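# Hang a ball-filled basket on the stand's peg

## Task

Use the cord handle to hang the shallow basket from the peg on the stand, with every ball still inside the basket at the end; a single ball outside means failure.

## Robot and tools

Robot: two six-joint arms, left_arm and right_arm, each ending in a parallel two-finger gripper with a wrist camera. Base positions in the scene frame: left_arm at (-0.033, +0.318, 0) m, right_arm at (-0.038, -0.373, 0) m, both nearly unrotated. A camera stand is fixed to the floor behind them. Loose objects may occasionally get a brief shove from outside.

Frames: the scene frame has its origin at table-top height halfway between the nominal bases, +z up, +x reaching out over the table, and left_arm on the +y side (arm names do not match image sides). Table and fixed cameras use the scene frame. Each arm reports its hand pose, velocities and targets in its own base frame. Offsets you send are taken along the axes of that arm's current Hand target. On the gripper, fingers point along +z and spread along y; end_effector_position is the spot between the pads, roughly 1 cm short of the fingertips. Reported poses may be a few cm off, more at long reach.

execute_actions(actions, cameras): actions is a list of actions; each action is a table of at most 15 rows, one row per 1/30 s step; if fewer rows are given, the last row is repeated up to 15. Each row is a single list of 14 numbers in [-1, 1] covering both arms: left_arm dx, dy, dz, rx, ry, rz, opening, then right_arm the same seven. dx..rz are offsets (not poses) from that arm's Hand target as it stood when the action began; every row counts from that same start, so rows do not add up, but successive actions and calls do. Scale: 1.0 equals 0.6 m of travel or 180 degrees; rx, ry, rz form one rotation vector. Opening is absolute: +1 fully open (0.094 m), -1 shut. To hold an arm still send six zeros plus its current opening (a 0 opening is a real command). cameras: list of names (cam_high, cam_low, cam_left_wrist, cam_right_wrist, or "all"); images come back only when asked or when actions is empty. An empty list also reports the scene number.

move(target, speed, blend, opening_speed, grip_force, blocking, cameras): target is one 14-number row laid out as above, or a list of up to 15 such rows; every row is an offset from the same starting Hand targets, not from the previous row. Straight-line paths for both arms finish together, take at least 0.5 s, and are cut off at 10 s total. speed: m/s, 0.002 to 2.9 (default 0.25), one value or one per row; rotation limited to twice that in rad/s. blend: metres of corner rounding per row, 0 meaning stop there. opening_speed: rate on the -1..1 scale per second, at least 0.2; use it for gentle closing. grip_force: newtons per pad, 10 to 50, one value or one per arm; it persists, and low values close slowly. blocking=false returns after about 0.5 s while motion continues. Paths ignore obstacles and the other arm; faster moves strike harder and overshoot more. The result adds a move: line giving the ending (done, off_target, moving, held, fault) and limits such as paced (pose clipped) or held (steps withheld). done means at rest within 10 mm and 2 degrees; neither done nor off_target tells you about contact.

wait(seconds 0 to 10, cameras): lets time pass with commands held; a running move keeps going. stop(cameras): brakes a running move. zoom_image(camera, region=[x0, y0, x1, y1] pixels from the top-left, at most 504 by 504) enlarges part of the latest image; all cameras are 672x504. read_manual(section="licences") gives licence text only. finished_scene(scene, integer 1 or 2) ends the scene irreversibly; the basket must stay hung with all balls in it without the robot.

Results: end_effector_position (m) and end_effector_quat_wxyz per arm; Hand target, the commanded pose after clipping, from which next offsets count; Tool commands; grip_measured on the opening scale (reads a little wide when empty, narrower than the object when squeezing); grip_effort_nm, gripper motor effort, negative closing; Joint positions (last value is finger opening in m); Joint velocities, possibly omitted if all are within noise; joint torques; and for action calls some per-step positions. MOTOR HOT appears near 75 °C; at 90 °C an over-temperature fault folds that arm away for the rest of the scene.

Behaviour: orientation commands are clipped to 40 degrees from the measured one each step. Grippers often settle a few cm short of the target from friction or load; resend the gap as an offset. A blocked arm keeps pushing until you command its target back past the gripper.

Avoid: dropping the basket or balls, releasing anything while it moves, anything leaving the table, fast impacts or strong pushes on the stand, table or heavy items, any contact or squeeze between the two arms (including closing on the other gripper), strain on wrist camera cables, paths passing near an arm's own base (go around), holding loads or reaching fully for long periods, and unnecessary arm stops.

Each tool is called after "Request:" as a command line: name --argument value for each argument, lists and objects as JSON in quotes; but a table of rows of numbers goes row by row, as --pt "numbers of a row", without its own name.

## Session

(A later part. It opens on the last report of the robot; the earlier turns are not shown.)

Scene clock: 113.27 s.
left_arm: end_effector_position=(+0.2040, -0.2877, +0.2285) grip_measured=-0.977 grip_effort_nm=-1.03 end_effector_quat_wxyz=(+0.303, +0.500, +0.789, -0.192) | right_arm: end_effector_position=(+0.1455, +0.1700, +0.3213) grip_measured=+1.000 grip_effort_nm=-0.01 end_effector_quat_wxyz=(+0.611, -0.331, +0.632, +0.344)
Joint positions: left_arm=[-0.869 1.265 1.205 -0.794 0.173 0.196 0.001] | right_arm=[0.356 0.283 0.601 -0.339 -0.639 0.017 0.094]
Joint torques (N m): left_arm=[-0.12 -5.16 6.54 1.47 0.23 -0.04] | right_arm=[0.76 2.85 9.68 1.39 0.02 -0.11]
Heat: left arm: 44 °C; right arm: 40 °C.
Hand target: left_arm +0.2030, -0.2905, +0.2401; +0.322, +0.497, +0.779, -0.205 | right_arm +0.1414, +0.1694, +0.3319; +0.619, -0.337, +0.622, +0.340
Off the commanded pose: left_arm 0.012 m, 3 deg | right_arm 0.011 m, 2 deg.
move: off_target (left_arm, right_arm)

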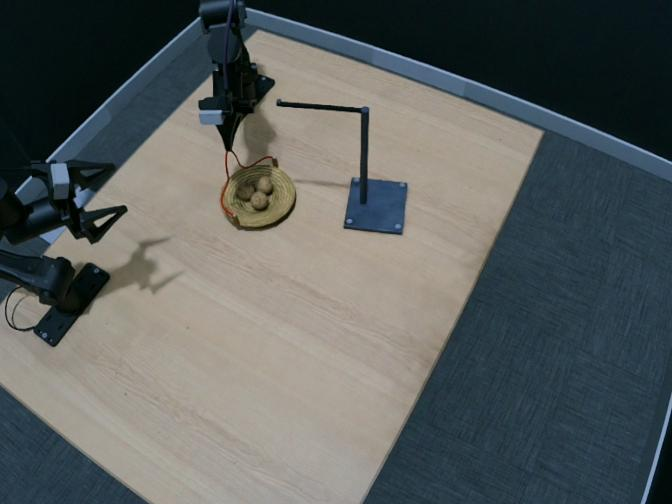

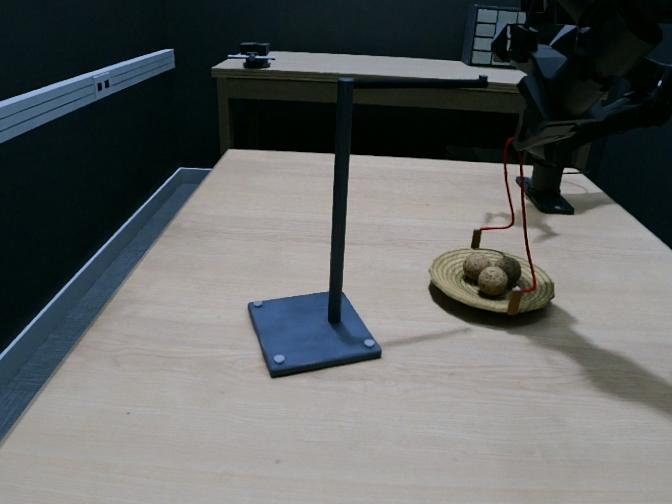

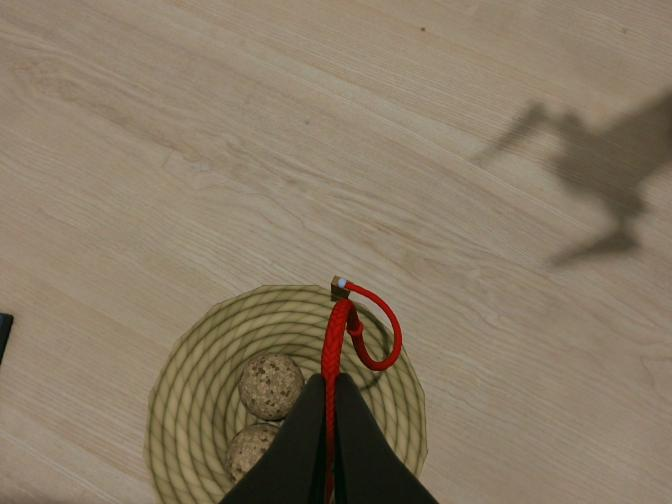

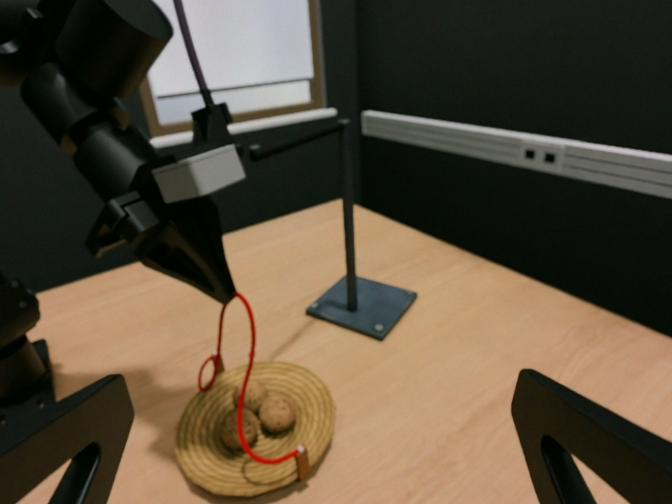

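Request:
move --target '[-0.08,0,-0.08,0,0,0,-1,0,0,0,0,0,0,1]' --speed 0.06 --cameras '["all"]'

Scene clock: 120.20 s.
left_arm: end_effector_position=(+0.2019, -0.2853, +0.2923) grip_measured=-0.977 grip_effort_nm=-1.03 end_effector_quat_wxyz=(+0.305, +0.499, +0.788, -0.193) | right_arm: end_effector_position=(+0.1455, +0.1700, +0.3213) grip_measured=+1.000 grip_effort_nm=-0.01 end_effector_quat_wxyz=(+0.611, -0.331, +0.632, +0.344)
Joint positions: left_arm=[-0.869 1.321 1.505 -1.034 0.173 0.194 0.001] | right_arm=[0.356 0.283 0.601 -0.339 -0.639 0.017 0.094]
Joint torques (N m): left_arm=[-0.18 -3.23 9.76 1.29 0.22 -0.05] | right_arm=[0.68 2.73 9.62 1.41 0.04 -0.07]
Heat: left arm: 44 °C; right arm: 40 °C.
Hand target: left_arm +0.2030, -0.2906, +0.3080; +0.322, +0.497, +0.779, -0.205 | right_arm +0.1414, +0.1694, +0.3319; +0.619, -0.337, +0.622, +0.340
Off the commanded pose: left_arm 0.017 m, 3 deg | right_arm 0.011 m, 2 deg.
move: off_target (left_arm, right_arm)

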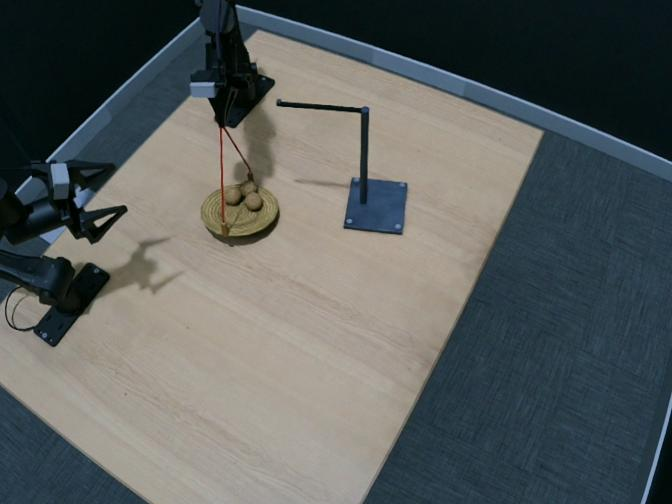

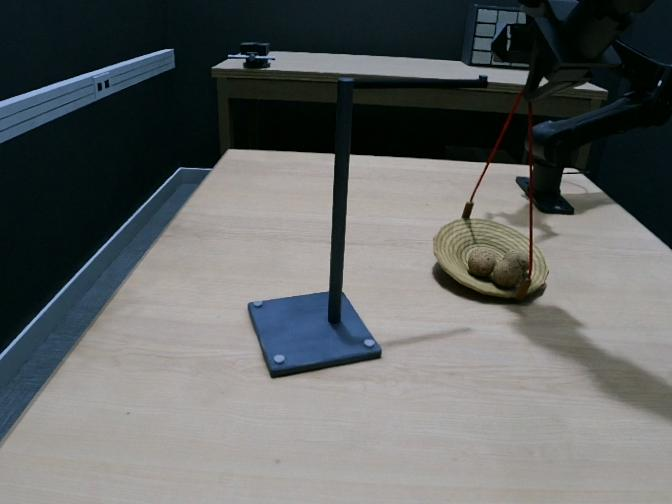

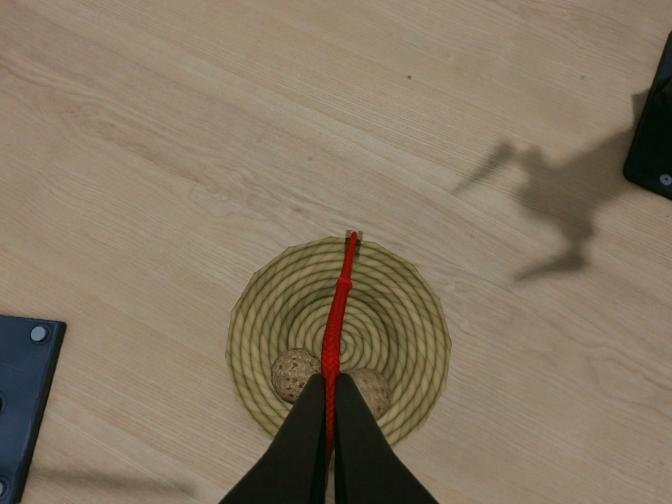

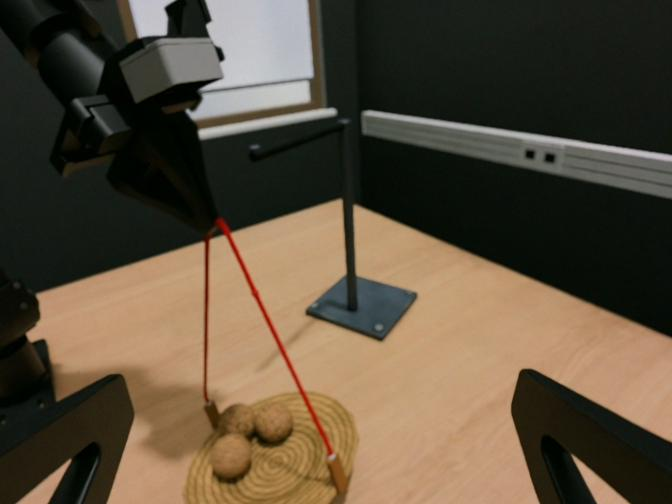

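Request:
wait --seconds 0.3 --cameras '["all"]'

Request:
zoom_image --camera "cam_low" --region '[400, 60, 640, 320]'

Request:
zoom_image --camera "cam_right_wrist" --region '[120, 180, 440, 504]'

Scene clock: 124.47 s.
left_arm: end_effector_position=(+0.2018, -0.2852, +0.2921) grip_measured=-0.977 grip_effort_nm=-1.02 end_effector_quat_wxyz=(+0.305, +0.499, +0.788, -0.193) | right_arm: end_effector_position=(+0.1455, +0.1700, +0.3213) grip_measured=+1.000 grip_effort_nm=-0.01 end_effector_quat_wxyz=(+0.611, -0.331, +0.632, +0.344)
Joint positions: left_arm=[-0.869 1.321 1.505 -1.034 0.173 0.194 0.001] | right_arm=[0.356 0.283 0.601 -0.339 -0.639 0.017 0.094]
Joint torques (N m): left_arm=[-0.18 -3.23 9.81 1.3 0.22 -0.05] | right_arm=[0.79 2.89 9.69 1.39 0.05 -0.14]
Heat: left arm: 44 °C; right arm: 40 °C.
Hand target: left_arm +0.2030, -0.2906, +0.3081; +0.322, +0.497, +0.779, -0.205 | right_arm +0.1414, +0.1694, +0.3319; +0.619, -0.337, +0.622, +0.340
Tool commands: left_gripper/opening=-1.0 right_gripper/opening=+1.0
Off the commanded pose: left_arm 0.017 m, 3 deg | right_arm 0.011 m, 2 deg.
wait: 0.30 s; at rest from the start

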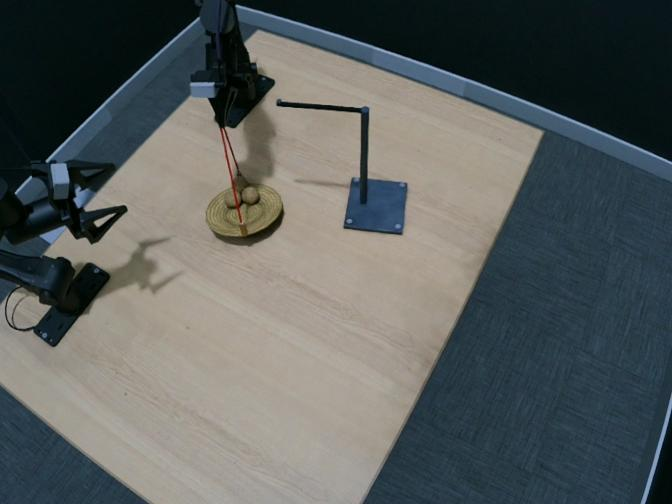

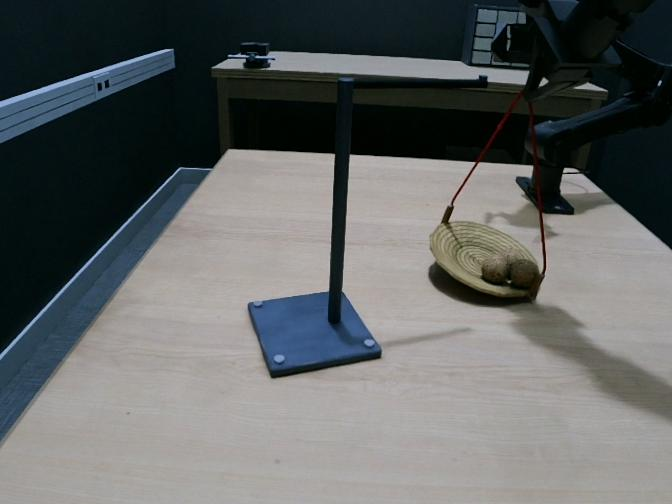

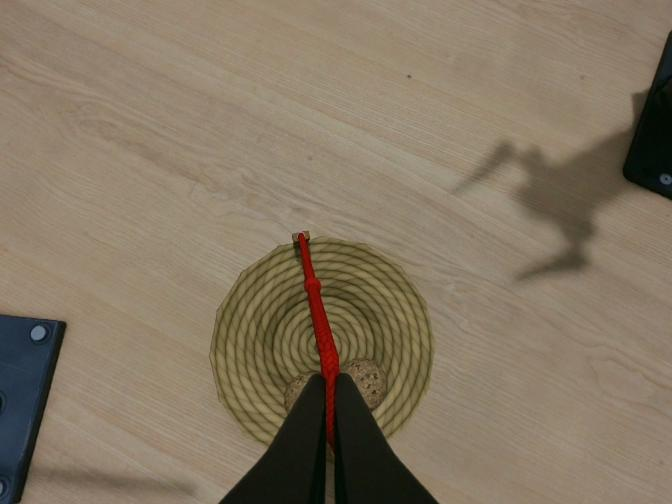

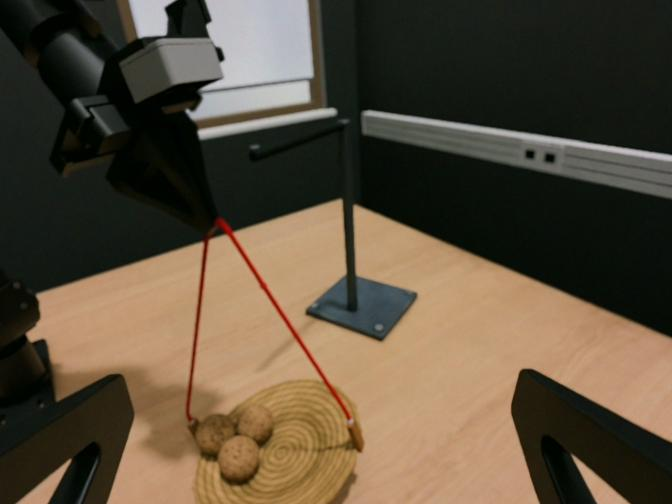

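Scaled by 1.938.

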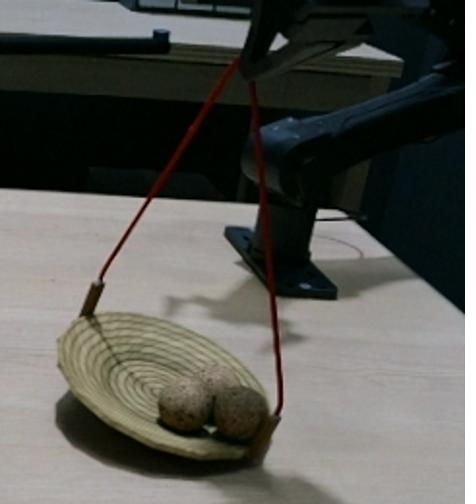

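Scaled by 1.556.

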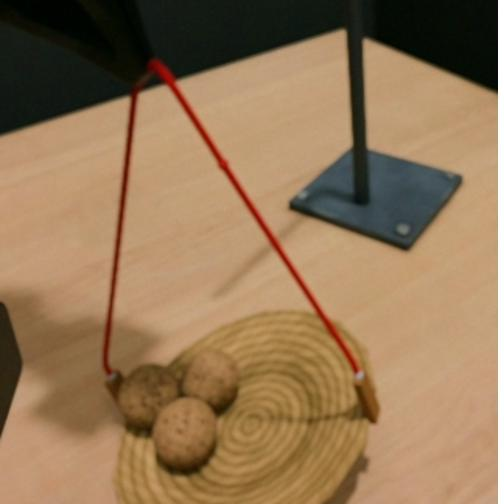

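Request:
move --target '[0.11,0,0.11,0,0,0,-1,0,0,0,0,0,0,1]' --speed 0.04 --cameras '["all"]'

Scene clock: 137.03 s.
left_arm: end_effector_position=(+0.2036, -0.2873, +0.2018) grip_measured=-0.977 grip_effort_nm=-1.02 end_effector_quat_wxyz=(+0.301, +0.499, +0.790, -0.191) | right_arm: end_effector_position=(+0.1455, +0.1700, +0.3213) grip_measured=+1.000 grip_effort_nm=-0.01 end_effector_quat_wxyz=(+0.611, -0.331, +0.632, +0.344)
Joint positions: left_arm=[-0.869 1.253 1.092 -0.698 0.173 0.194 0.001] | right_arm=[0.356 0.283 0.601 -0.339 -0.639 0.017 0.094]
Joint torques (N m): left_arm=[-0.12 -5.33 6.71 1.46 0.23 -0.05] | right_arm=[0.88 2.67 9.68 1.37 0.01 -0.11]
Heat: left arm: 43 °C; right arm: 40 °C.
Hand target: left_arm +0.2030, -0.2904, +0.2147; +0.322, +0.497, +0.779, -0.205 | right_arm +0.1414, +0.1694, +0.3319; +0.619, -0.337, +0.622, +0.340
Off the commanded pose: left_arm 0.013 m, 3 deg | right_arm 0.011 m, 2 deg.
move: off_target (left_arm, right_arm)

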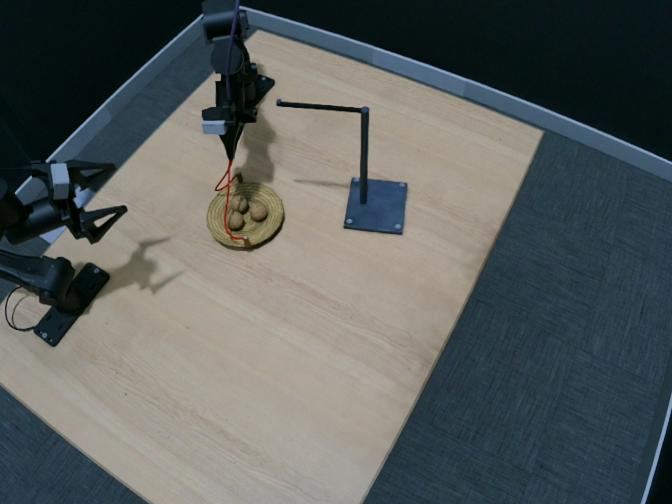

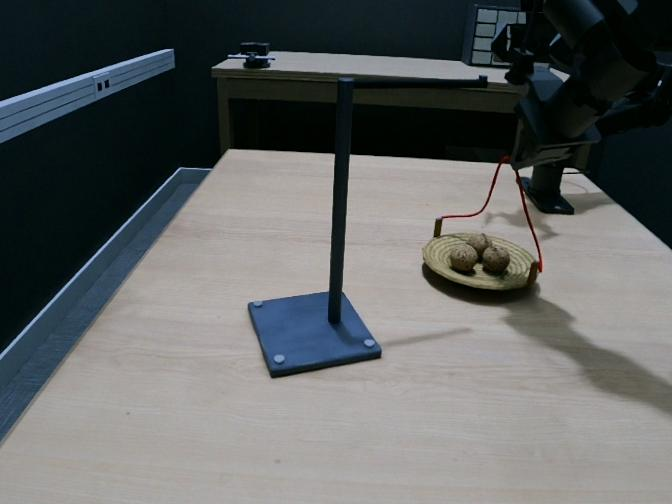

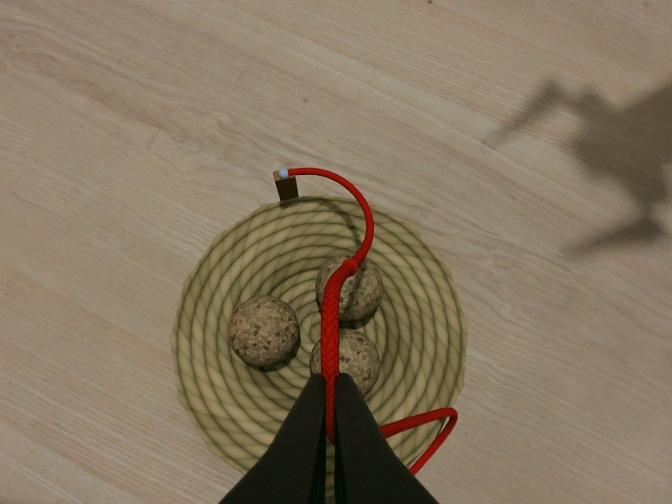

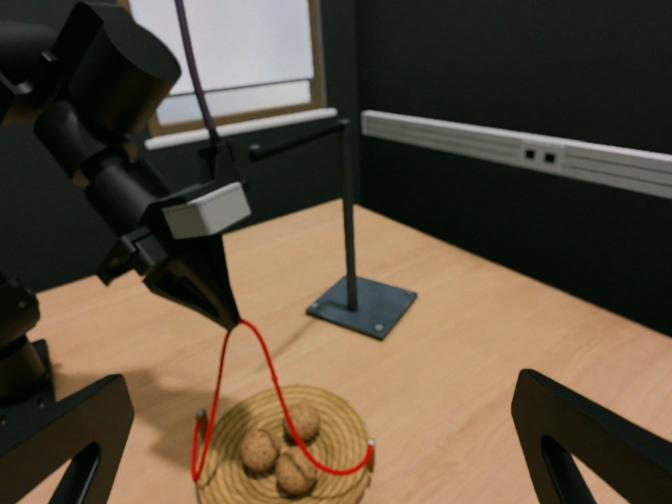

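Request:
move --pt "0.081 -0.211 -0.058 0.0545 0.2457 0.1315 -1 0 0 0 0 0 0 1" --pt "0.215 -0.208 0.079 0.0545 0.2457 0.1315 -1 0 0 0 0 0 0 1" --speed 0.1 --blend '[0.03,0]' --cameras '["all"]'

Scene clock: 147.63 s.
left_arm: end_effector_position=(+0.0636, -0.2876, +0.0911) grip_measured=-0.977 grip_effort_nm=-1.02 end_effector_quat_wxyz=(-0.008, +0.706, +0.708, +0.001) | right_arm: end_effector_position=(+0.1455, +0.1700, +0.3213) grip_measured=+1.000 grip_effort_nm=-0.01 end_effector_quat_wxyz=(+0.611, -0.331, +0.632, +0.344)
Joint positions: left_arm=[-1.352 1.681 1.284 -1.188 0.007 0.217 0.001] | right_arm=[0.356 0.283 0.601 -0.339 -0.639 0.017 0.094]
Joint torques (N m): left_arm=[-0.08 -5.5 5.55 0.29 -0.07 0] | right_arm=[0.5 2.66 9.73 1.36 0.01 -0.1]
Heat: left arm: 43 °C; right arm: 40 °C.
Hand target: left_arm +0.0656, -0.2906, +0.0900; +0.000, +0.707, +0.707, +0.001 | right_arm +0.1414, +0.1694, +0.3319; +0.619, -0.337, +0.622, +0.340
Off the commanded pose: left_arm 0.004 m, 1 deg | right_arm 0.011 m, 2 deg.
move: off_target (right_arm)

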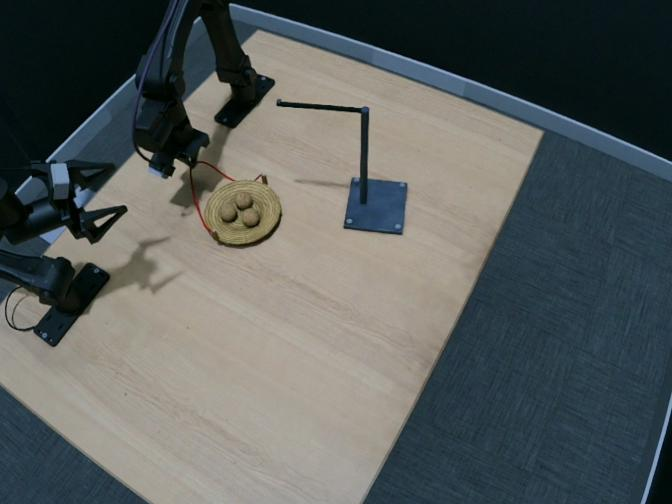

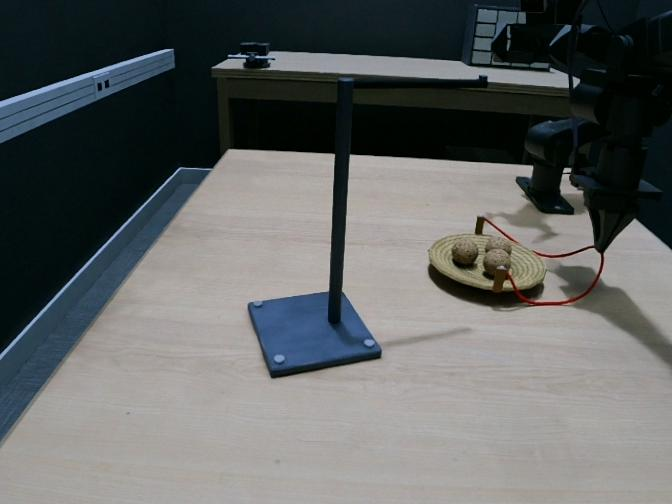

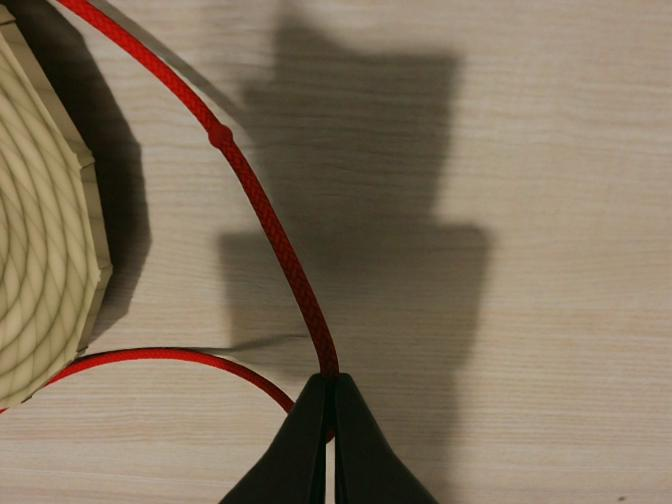

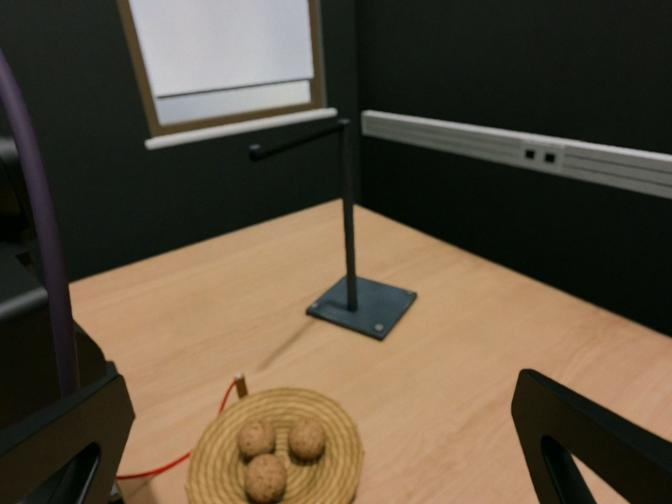

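Request:
move --target '[0,-0.01,0.113,0,0,0,-1,0,0,0,0,0,0,1]' --speed 0.08

Request:
move --target '[0,0,0,0,0,0,0.3,0,0,0,0,0,0,1]' --opening_speed 1 --cameras '["cam_left_wrist"]'

Request:
move --target '[0,0,-0.15,0,0,0,0.3,0,0,0,0,0,0,1]' --cameras '["all"]'

Scene clock: 151.73 s.
left_arm: end_effector_position=(+0.0583, -0.2823, +0.0254) grip_measured=-0.977 grip_effort_nm=-1.02 end_effector_quat_wxyz=(-0.015, +0.707, +0.708, +0.006) | right_arm: end_effector_position=(+0.1455, +0.1700, +0.3213) grip_measured=+1.000 grip_effort_nm=-0.01 end_effector_quat_wxyz=(+0.611, -0.331, +0.632, +0.344)
Joint positions: left_arm=[-1.366 1.746 1.086 -0.943 0.007 0.203 0.001] | right_arm=[0.356 0.283 0.601 -0.339 -0.639 0.017 0.094]
Joint torques (N m): left_arm=[-0.57 -5.27 5 0.49 -0.07 -0.06] | right_arm=[0.73 2.45 9.63 1.35 0.03 -0.1]
Heat: left arm: 43 °C; right arm: 40 °C.
Hand target: left_arm +0.0597, -0.2905, +0.0221; +0.000, +0.707, +0.707, +0.001 | right_arm +0.1414, +0.1694, +0.3319; +0.619, -0.337, +0.622, +0.340
Off the commanded pose: left_arm 0.009 m, 2 deg | right_arm 0.011 m, 2 deg.
move: off_target (right_arm)

Scene clock: 153.27 s.
left_arm: end_effector_position=(+0.0556, -0.2849, +0.0253) grip_measured=+0.298 grip_effort_nm=0.10 end_effector_quat_wxyz=(-0.013, +0.709, +0.705, +0.002) | right_arm: end_effector_position=(+0.1455, +0.1700, +0.3213) grip_measured=+1.000 grip_effort_nm=-0.01 end_effector_quat_wxyz=(+0.611, -0.331, +0.632, +0.344)
Joint positions: left_arm=[-1.374 1.746 1.086 -0.935 0.012 0.202 0.061] | right_arm=[0.356 0.283 0.601 -0.339 -0.639 0.017 0.094]
Joint torques (N m): left_arm=[0.18 -5.27 5 0.42 -0.11 -0.05] | right_arm=[0.66 2.78 9.61 1.42 0.03 -0.15]
Heat: left arm: 43 °C; right arm: 40 °C.
Hand target: left_arm +0.0597, -0.2905, +0.0221; +0.000, +0.707, +0.707, +0.001 | right_arm +0.1414, +0.1694, +0.3319; +0.619, -0.337, +0.622, +0.340
Off the commanded pose: left_arm 0.008 m, 2 deg | right_arm 0.011 m, 2 deg.
move: off_target (right_arm)
Images, in order (width x height): cam_left_wrist 672x504.

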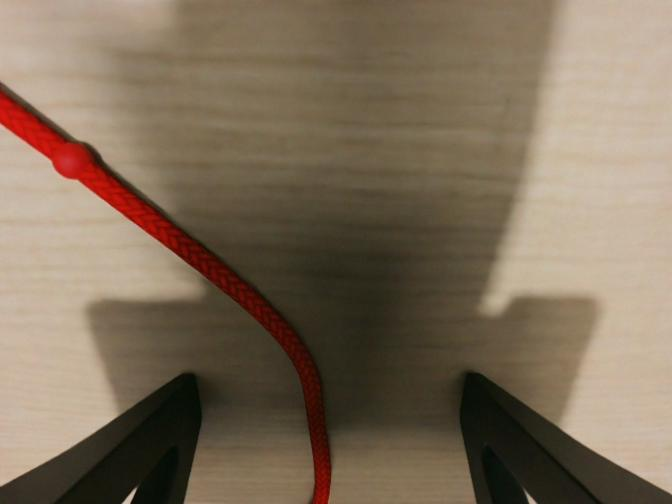

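Scene clock: 154.53 s.
left_arm: end_effector_position=(+0.0569, -0.2884, +0.1023) grip_measured=+0.299 grip_effort_nm=0.08 end_effector_quat_wxyz=(-0.013, +0.709, +0.705, +0.004) | right_arm: end_effector_position=(+0.1455, +0.1700, +0.3213) grip_measured=+1.000 grip_effort_nm=-0.01 end_effector_quat_wxyz=(+0.611, -0.331, +0.632, +0.344)
Joint positions: left_arm=[-1.374 1.685 1.333 -1.245 0.009 0.202 0.061] | right_arm=[0.356 0.283 0.601 -0.339 -0.639 0.017 0.094]
Joint torques (N m): left_arm=[0.16 -6.84 7.64 -0.03 -0.08 -0.05] | right_arm=[0.84 2.76 9.74 1.41 0.04 -0.09]
Heat: left arm: 43 °C; right arm: 40 °C.
Hand target: left_arm +0.0596, -0.2907, +0.1121; +0.000, +0.707, +0.707, +0.001 | right_arm +0.1414, +0.1694, +0.3319; +0.619, -0.337, +0.622, +0.340
Off the commanded pose: left_arm 0.010 m, 2 deg | right_arm 0.011 m, 2 deg.
move: off_target (right_arm)

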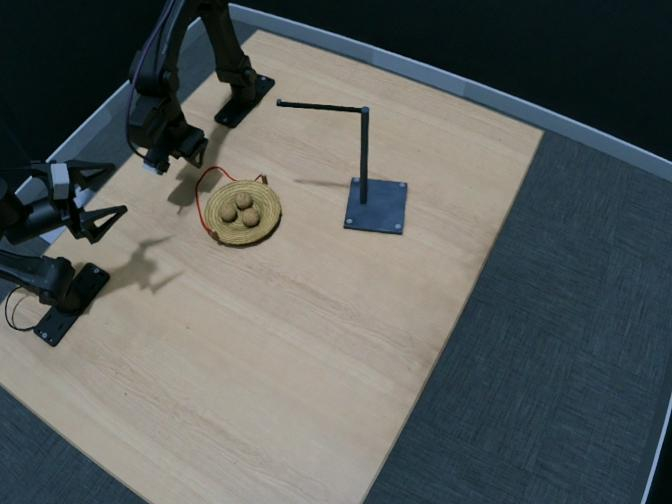

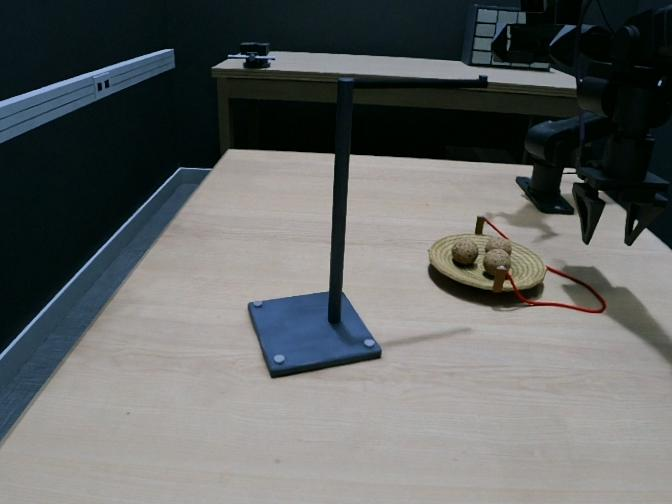

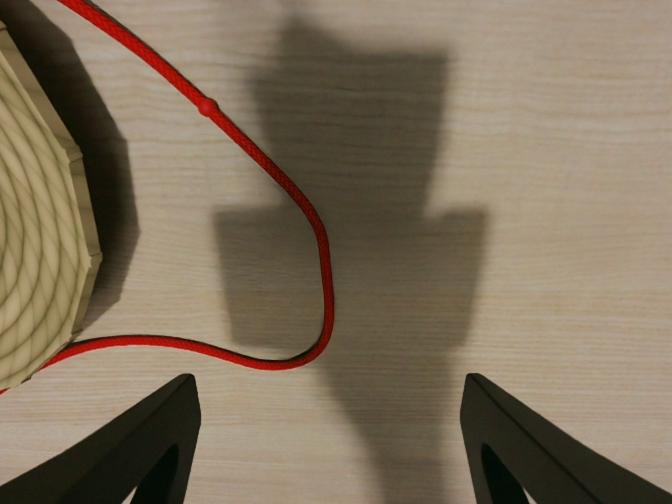

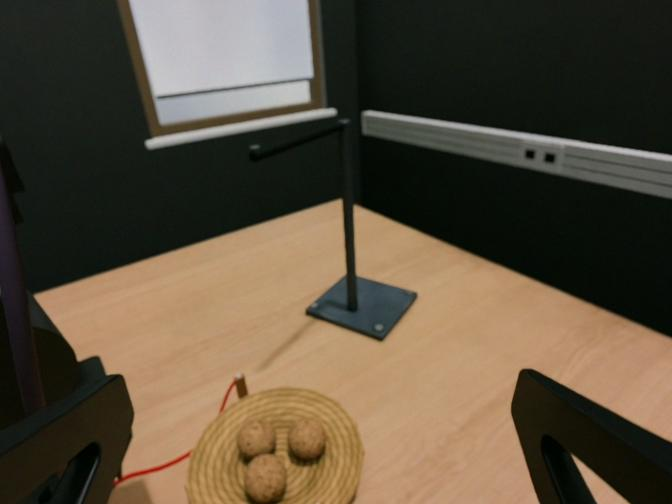

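Request:
move --pt "0.043 0 0.08 0 0 0 -0.3 0 0 0 0 0 0 1" --pt "0.043 0 0.15 0 0 0 -0.3 0 0 0 0 0 0 1" --speed 0.1 --blend '[0.01,0]' --cameras '["cam_left_wrist"]'

Scene clock: 160.70 s.
left_arm: end_effector_position=(+0.0548, -0.2567, +0.0249) grip_measured=-0.299 grip_effort_nm=-0.07 end_effector_quat_wxyz=(-0.016, +0.706, +0.708, +0.007) | right_arm: end_effector_position=(+0.1455, +0.1700, +0.3213) grip_measured=+1.000 grip_effort_nm=-0.01 end_effector_quat_wxyz=(+0.611, -0.331, +0.632, +0.344)
Joint positions: left_arm=[-1.36 1.656 0.981 -0.93 0.007 0.208 0.033] | right_arm=[0.356 0.283 0.601 -0.339 -0.639 0.017 0.094]
Joint torques (N m): left_arm=[0.58 -4.6 5.03 0.49 -0.07 0.08] | right_arm=[0.76 2.81 9.54 1.42 0.07 -0.14]
Heat: left arm: 43 °C; right arm: 40 °C.
Hand target: left_arm +0.0597, -0.2647, +0.0221; +0.000, +0.707, +0.707, +0.001 | right_arm +0.1414, +0.1694, +0.3319; +0.619, -0.337, +0.622, +0.340
Off the commanded pose: left_arm 0.010 m, 2 deg | right_arm 0.011 m, 2 deg.
move: off_target (right_arm)
Images, in order (width x height): cam_left_wrist 672x504.

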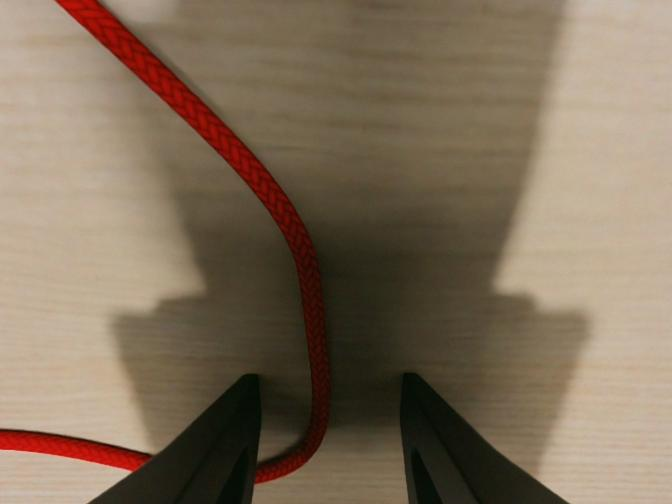

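Request:
move --target '[0,0,0,0,0,0,-1,0,0,0,0,0,0,1]' --opening_speed 0.8

Request:
move --pt "0 0 -0.1 0 0 0 -1 0 0 0 0 0 0 1" --pt "-0.03 0.07 -0.23 0 0 0 -1 0 0 0 0 0 0 1" --pt "-0.06 0.19 -0.26 0 0 0 -1 0 0 0 0 0 0 1" --speed 0.1 --blend '[0.02,0.03,0]' --cameras '["all"]'

Scene clock: 165.50 s.
left_arm: end_effector_position=(+0.0578, -0.2614, +0.0248) grip_measured=-0.969 grip_effort_nm=-0.94 end_effector_quat_wxyz=(-0.005, +0.706, +0.708, +0.004) | right_arm: end_effector_position=(+0.1455, +0.1700, +0.3213) grip_measured=+1.000 grip_effort_nm=-0.01 end_effector_quat_wxyz=(+0.611, -0.331, +0.632, +0.344)
Joint positions: left_arm=[-1.358 1.656 0.981 -0.909 -0.002 0.209 0.001] | right_arm=[0.356 0.283 0.601 -0.339 -0.639 0.017 0.094]
Joint torques (N m): left_arm=[0.42 -4.57 5.03 0.32 0.02 0.07] | right_arm=[0.75 2.69 9.76 1.4 0.03 -0.16]
Heat: left arm: 43 °C; right arm: 40 °C.
Hand target: left_arm +0.0596, -0.2647, +0.0221; +0.000, +0.707, +0.707, +0.001 | right_arm +0.1414, +0.1694, +0.3319; +0.619, -0.337, +0.622, +0.340
Off the commanded pose: left_arm 0.005 m, 1 deg | right_arm 0.011 m, 2 deg.
move: off_target (right_arm)

Scene clock: 168.43 s.
left_arm: end_effector_position=(+0.1722, -0.2987, +0.1733) grip_measured=-0.974 grip_effort_nm=-1.03 end_effector_quat_wxyz=(-0.001, +0.704, +0.710, +0.001) | right_arm: end_effector_position=(+0.1455, +0.1700, +0.3213) grip_measured=+1.000 grip_effort_nm=-0.01 end_effector_quat_wxyz=(+0.611, -0.331, +0.632, +0.344)
Joint positions: left_arm=[-1.052 1.874 1.847 -1.545 -0.002 0.51 0.001] | right_arm=[0.356 0.283 0.601 -0.339 -0.639 0.017 0.094]
Joint torques (N m): left_arm=[0.03 -6.49 8.35 0.02 0.02 0.07] | right_arm=[0.7 2.78 9.72 1.36 0.03 -0.17]
Heat: left arm: 43 °C; right arm: 40 °C.
Hand target: left_arm +0.1735, -0.3009, +0.1781; +0.000, +0.707, +0.707, +0.001 | right_arm +0.1414, +0.1694, +0.3319; +0.619, -0.337, +0.622, +0.340
Off the commanded pose: left_arm 0.006 m, 0 deg | right_arm 0.011 m, 2 deg.
joint sent to its limit (left arm) — joint 4 (wrist pitch), lower limit. The joint targets still meet the commanded pose.
move: off_target (right_arm)

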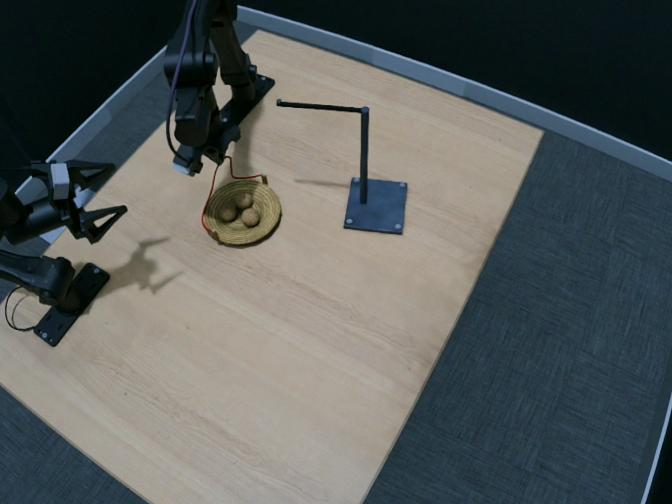

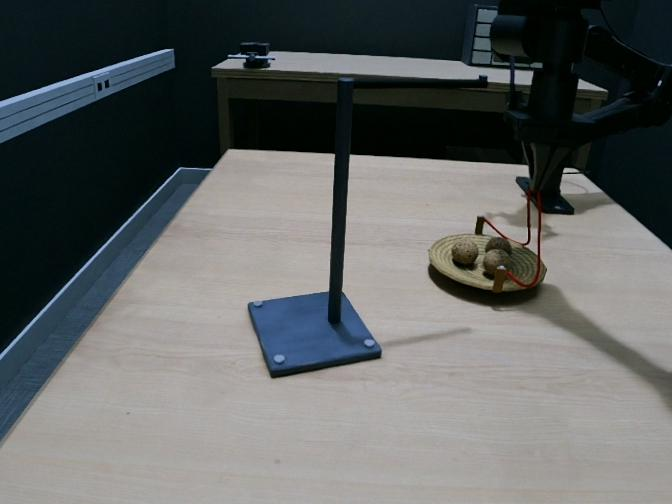

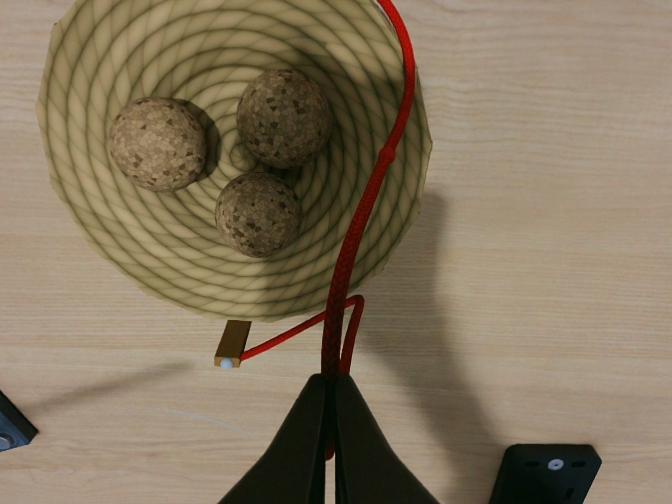

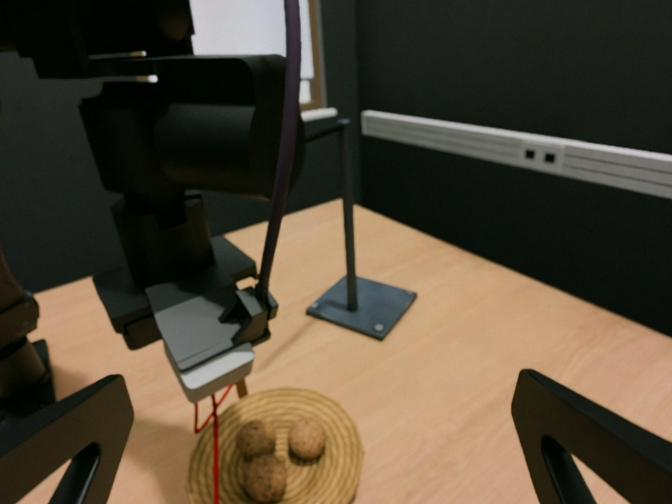

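Request:
move --target '[-0.033,0.075,-0.1,-0.0545,-0.2457,-0.1315,-1,0,0,0,0,0,0,1]' --speed 0.08 --cameras '["all"]'

Scene clock: 177.17 s.
left_arm: end_effector_position=(+0.2178, -0.3197, +0.2237) grip_measured=-0.974 grip_effort_nm=-1.02 end_effector_quat_wxyz=(+0.300, +0.503, +0.788, -0.191) | right_arm: end_effector_position=(+0.1455, +0.1700, +0.3213) grip_measured=+1.000 grip_effort_nm=-0.01 end_effector_quat_wxyz=(+0.611, -0.331, +0.632, +0.344)
Joint positions: left_arm=[-0.905 1.392 1.284 -0.748 0.151 0.174 0.001] | right_arm=[0.356 0.283 0.601 -0.339 -0.639 0.017 0.094]
Joint torques (N m): left_arm=[0.5 -6.56 6.6 1.45 0.23 -0.05] | right_arm=[0.91 2.71 9.5 1.41 0.06 -0.13]
Heat: left arm: 43 °C; right arm: 40 °C.
Hand target: left_arm +0.2186, -0.3207, +0.2382; +0.322, +0.497, +0.779, -0.205 | right_arm +0.1414, +0.1694, +0.3319; +0.619, -0.337, +0.622, +0.340
Off the commanded pose: left_arm 0.014 m, 3 deg | right_arm 0.011 m, 2 deg.
move: off_target (left_arm, right_arm)

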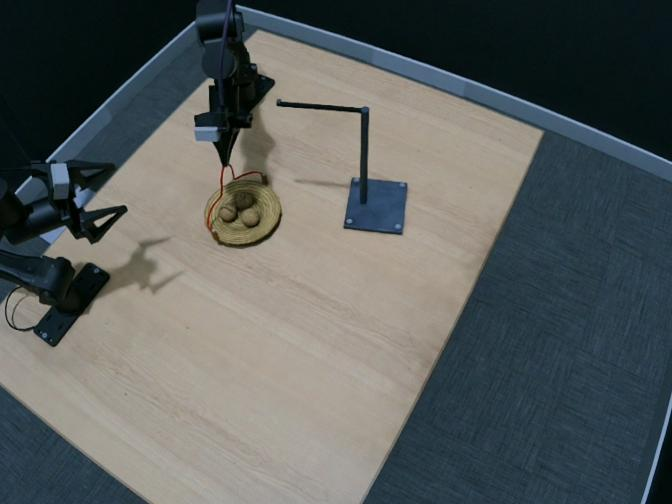

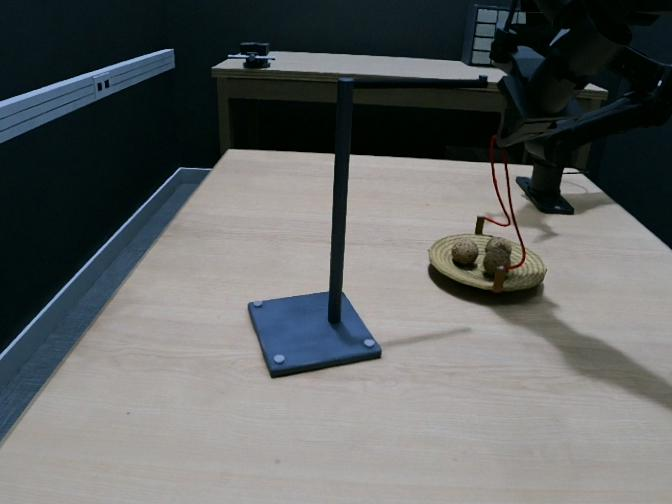

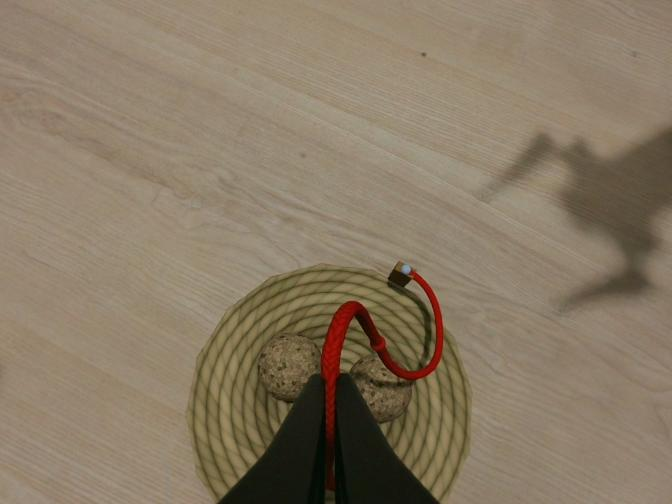

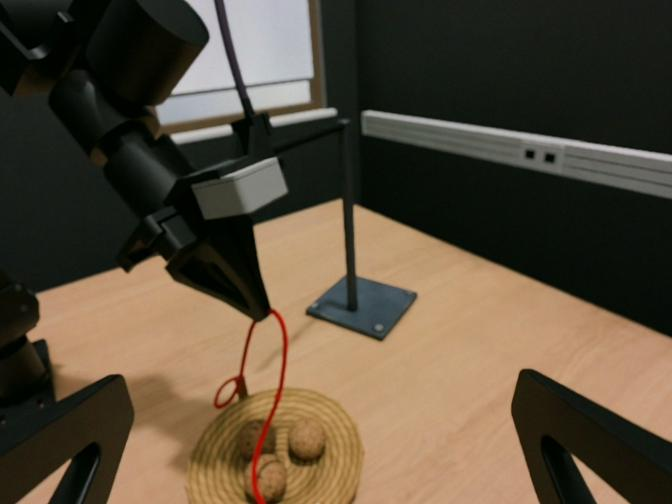

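Request:
move --target '[-0.045,0,-0.045,0,0,0,-1,0,0,0,0,0,0,1]' --speed 0.04 --cameras '["cam_low","cam_right_wrist"]'

Request:
move --target '[-0.025,0,-0.025,0,0,0,-1,0,0,0,0,0,0,1]' --speed 0.03 --cameras '["cam_low","cam_right_wrist"]'

Scene clock: 180.63 s.
left_arm: end_effector_position=(+0.2166, -0.3181, +0.2647) grip_measured=-0.974 grip_effort_nm=-1.03 end_effector_quat_wxyz=(+0.313, +0.501, +0.783, -0.195) | right_arm: end_effector_position=(+0.1455, +0.1700, +0.3213) grip_measured=+1.000 grip_effort_nm=-0.01 end_effector_quat_wxyz=(+0.611, -0.331, +0.632, +0.344)
Joint positions: left_arm=[-0.905 1.392 1.43 -0.864 0.151 0.173 0.001] | right_arm=[0.356 0.283 0.601 -0.339 -0.639 0.017 0.094]
Joint torques (N m): left_arm=[0.5 -4 9.61 1.2 0.22 -0.05] | right_arm=[0.95 2.73 9.65 1.38 0.02 -0.18]
Heat: left arm: 43 °C; right arm: 41 °C.
Hand target: left_arm +0.2185, -0.3208, +0.2764; +0.322, +0.497, +0.779, -0.205 | right_arm +0.1414, +0.1694, +0.3319; +0.619, -0.337, +0.622, +0.340
Off the commanded pose: left_arm 0.012 m, 2 deg | right_arm 0.011 m, 2 deg.
move: off_target (left_arm, right_arm)
Images, in order (width x height): cam_low 672x504, cam_right_wrist 672x504.

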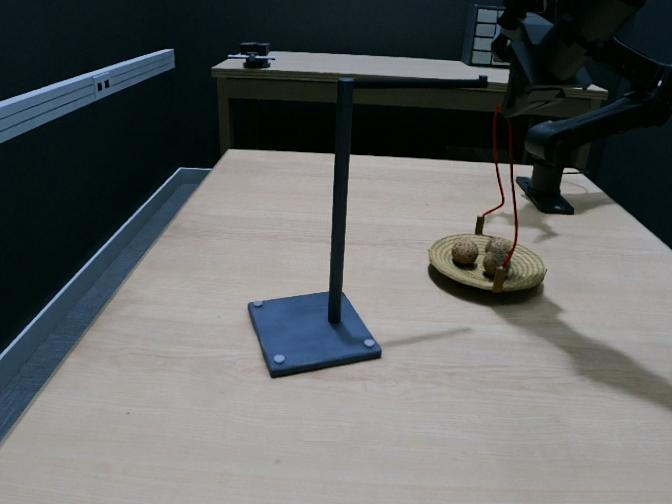

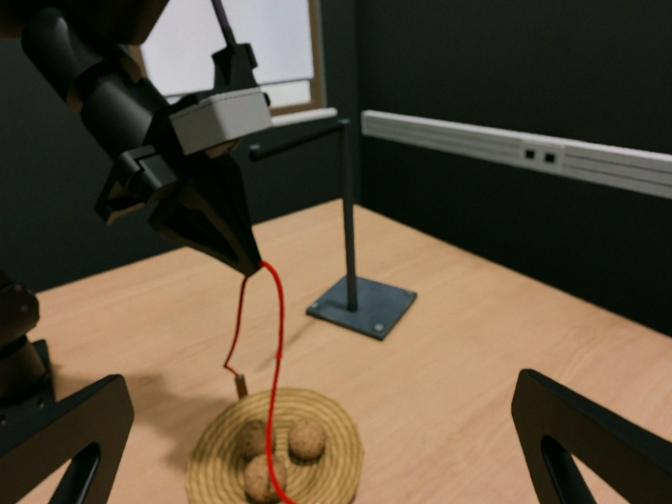

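Scene clock: 181.87 s.
left_arm: end_effector_position=(+0.2157, -0.3170, +0.2841) grip_measured=-0.974 grip_effort_nm=-1.02 end_effector_quat_wxyz=(+0.309, +0.501, +0.785, -0.194) | right_arm: end_effector_position=(+0.1455, +0.1700, +0.3213) grip_measured=+1.000 grip_effort_nm=-0.01 end_effector_quat_wxyz=(+0.611, -0.331, +0.632, +0.344)
Joint positions: left_arm=[-0.905 1.418 1.539 -0.956 0.151 0.173 0.001] | right_arm=[0.356 0.283 0.601 -0.339 -0.639 0.017 0.094]
Joint torques (N m): left_arm=[0.5 -3.95 9.74 1.24 0.22 -0.05] | right_arm=[0.65 2.73 9.59 1.41 -0.01 -0.1]
Heat: left arm: 43 °C; right arm: 41 °C.
Hand target: left_arm +0.2185, -0.3208, +0.2975; +0.322, +0.497, +0.779, -0.205 | right_arm +0.1414, +0.1694, +0.3319; +0.619, -0.337, +0.622, +0.340
Off the commanded pose: left_arm 0.014 m, 2 deg | right_arm 0.011 m, 2 deg.
move: off_target (left_arm, right_arm)
Images, in order (width x height): cam_low 672x504, cam_right_wrist 672x504.

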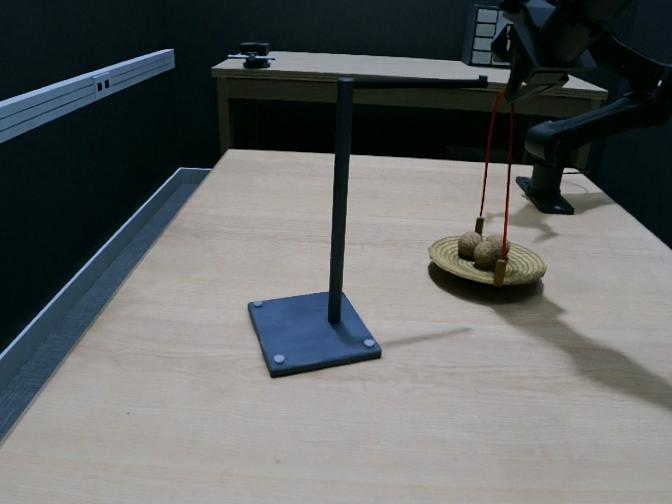

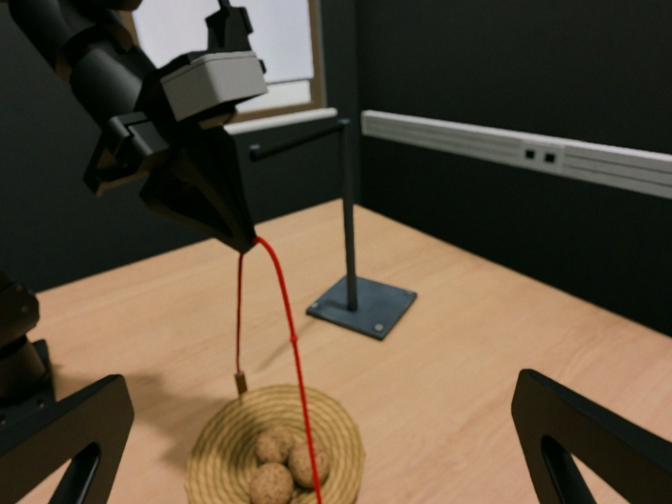

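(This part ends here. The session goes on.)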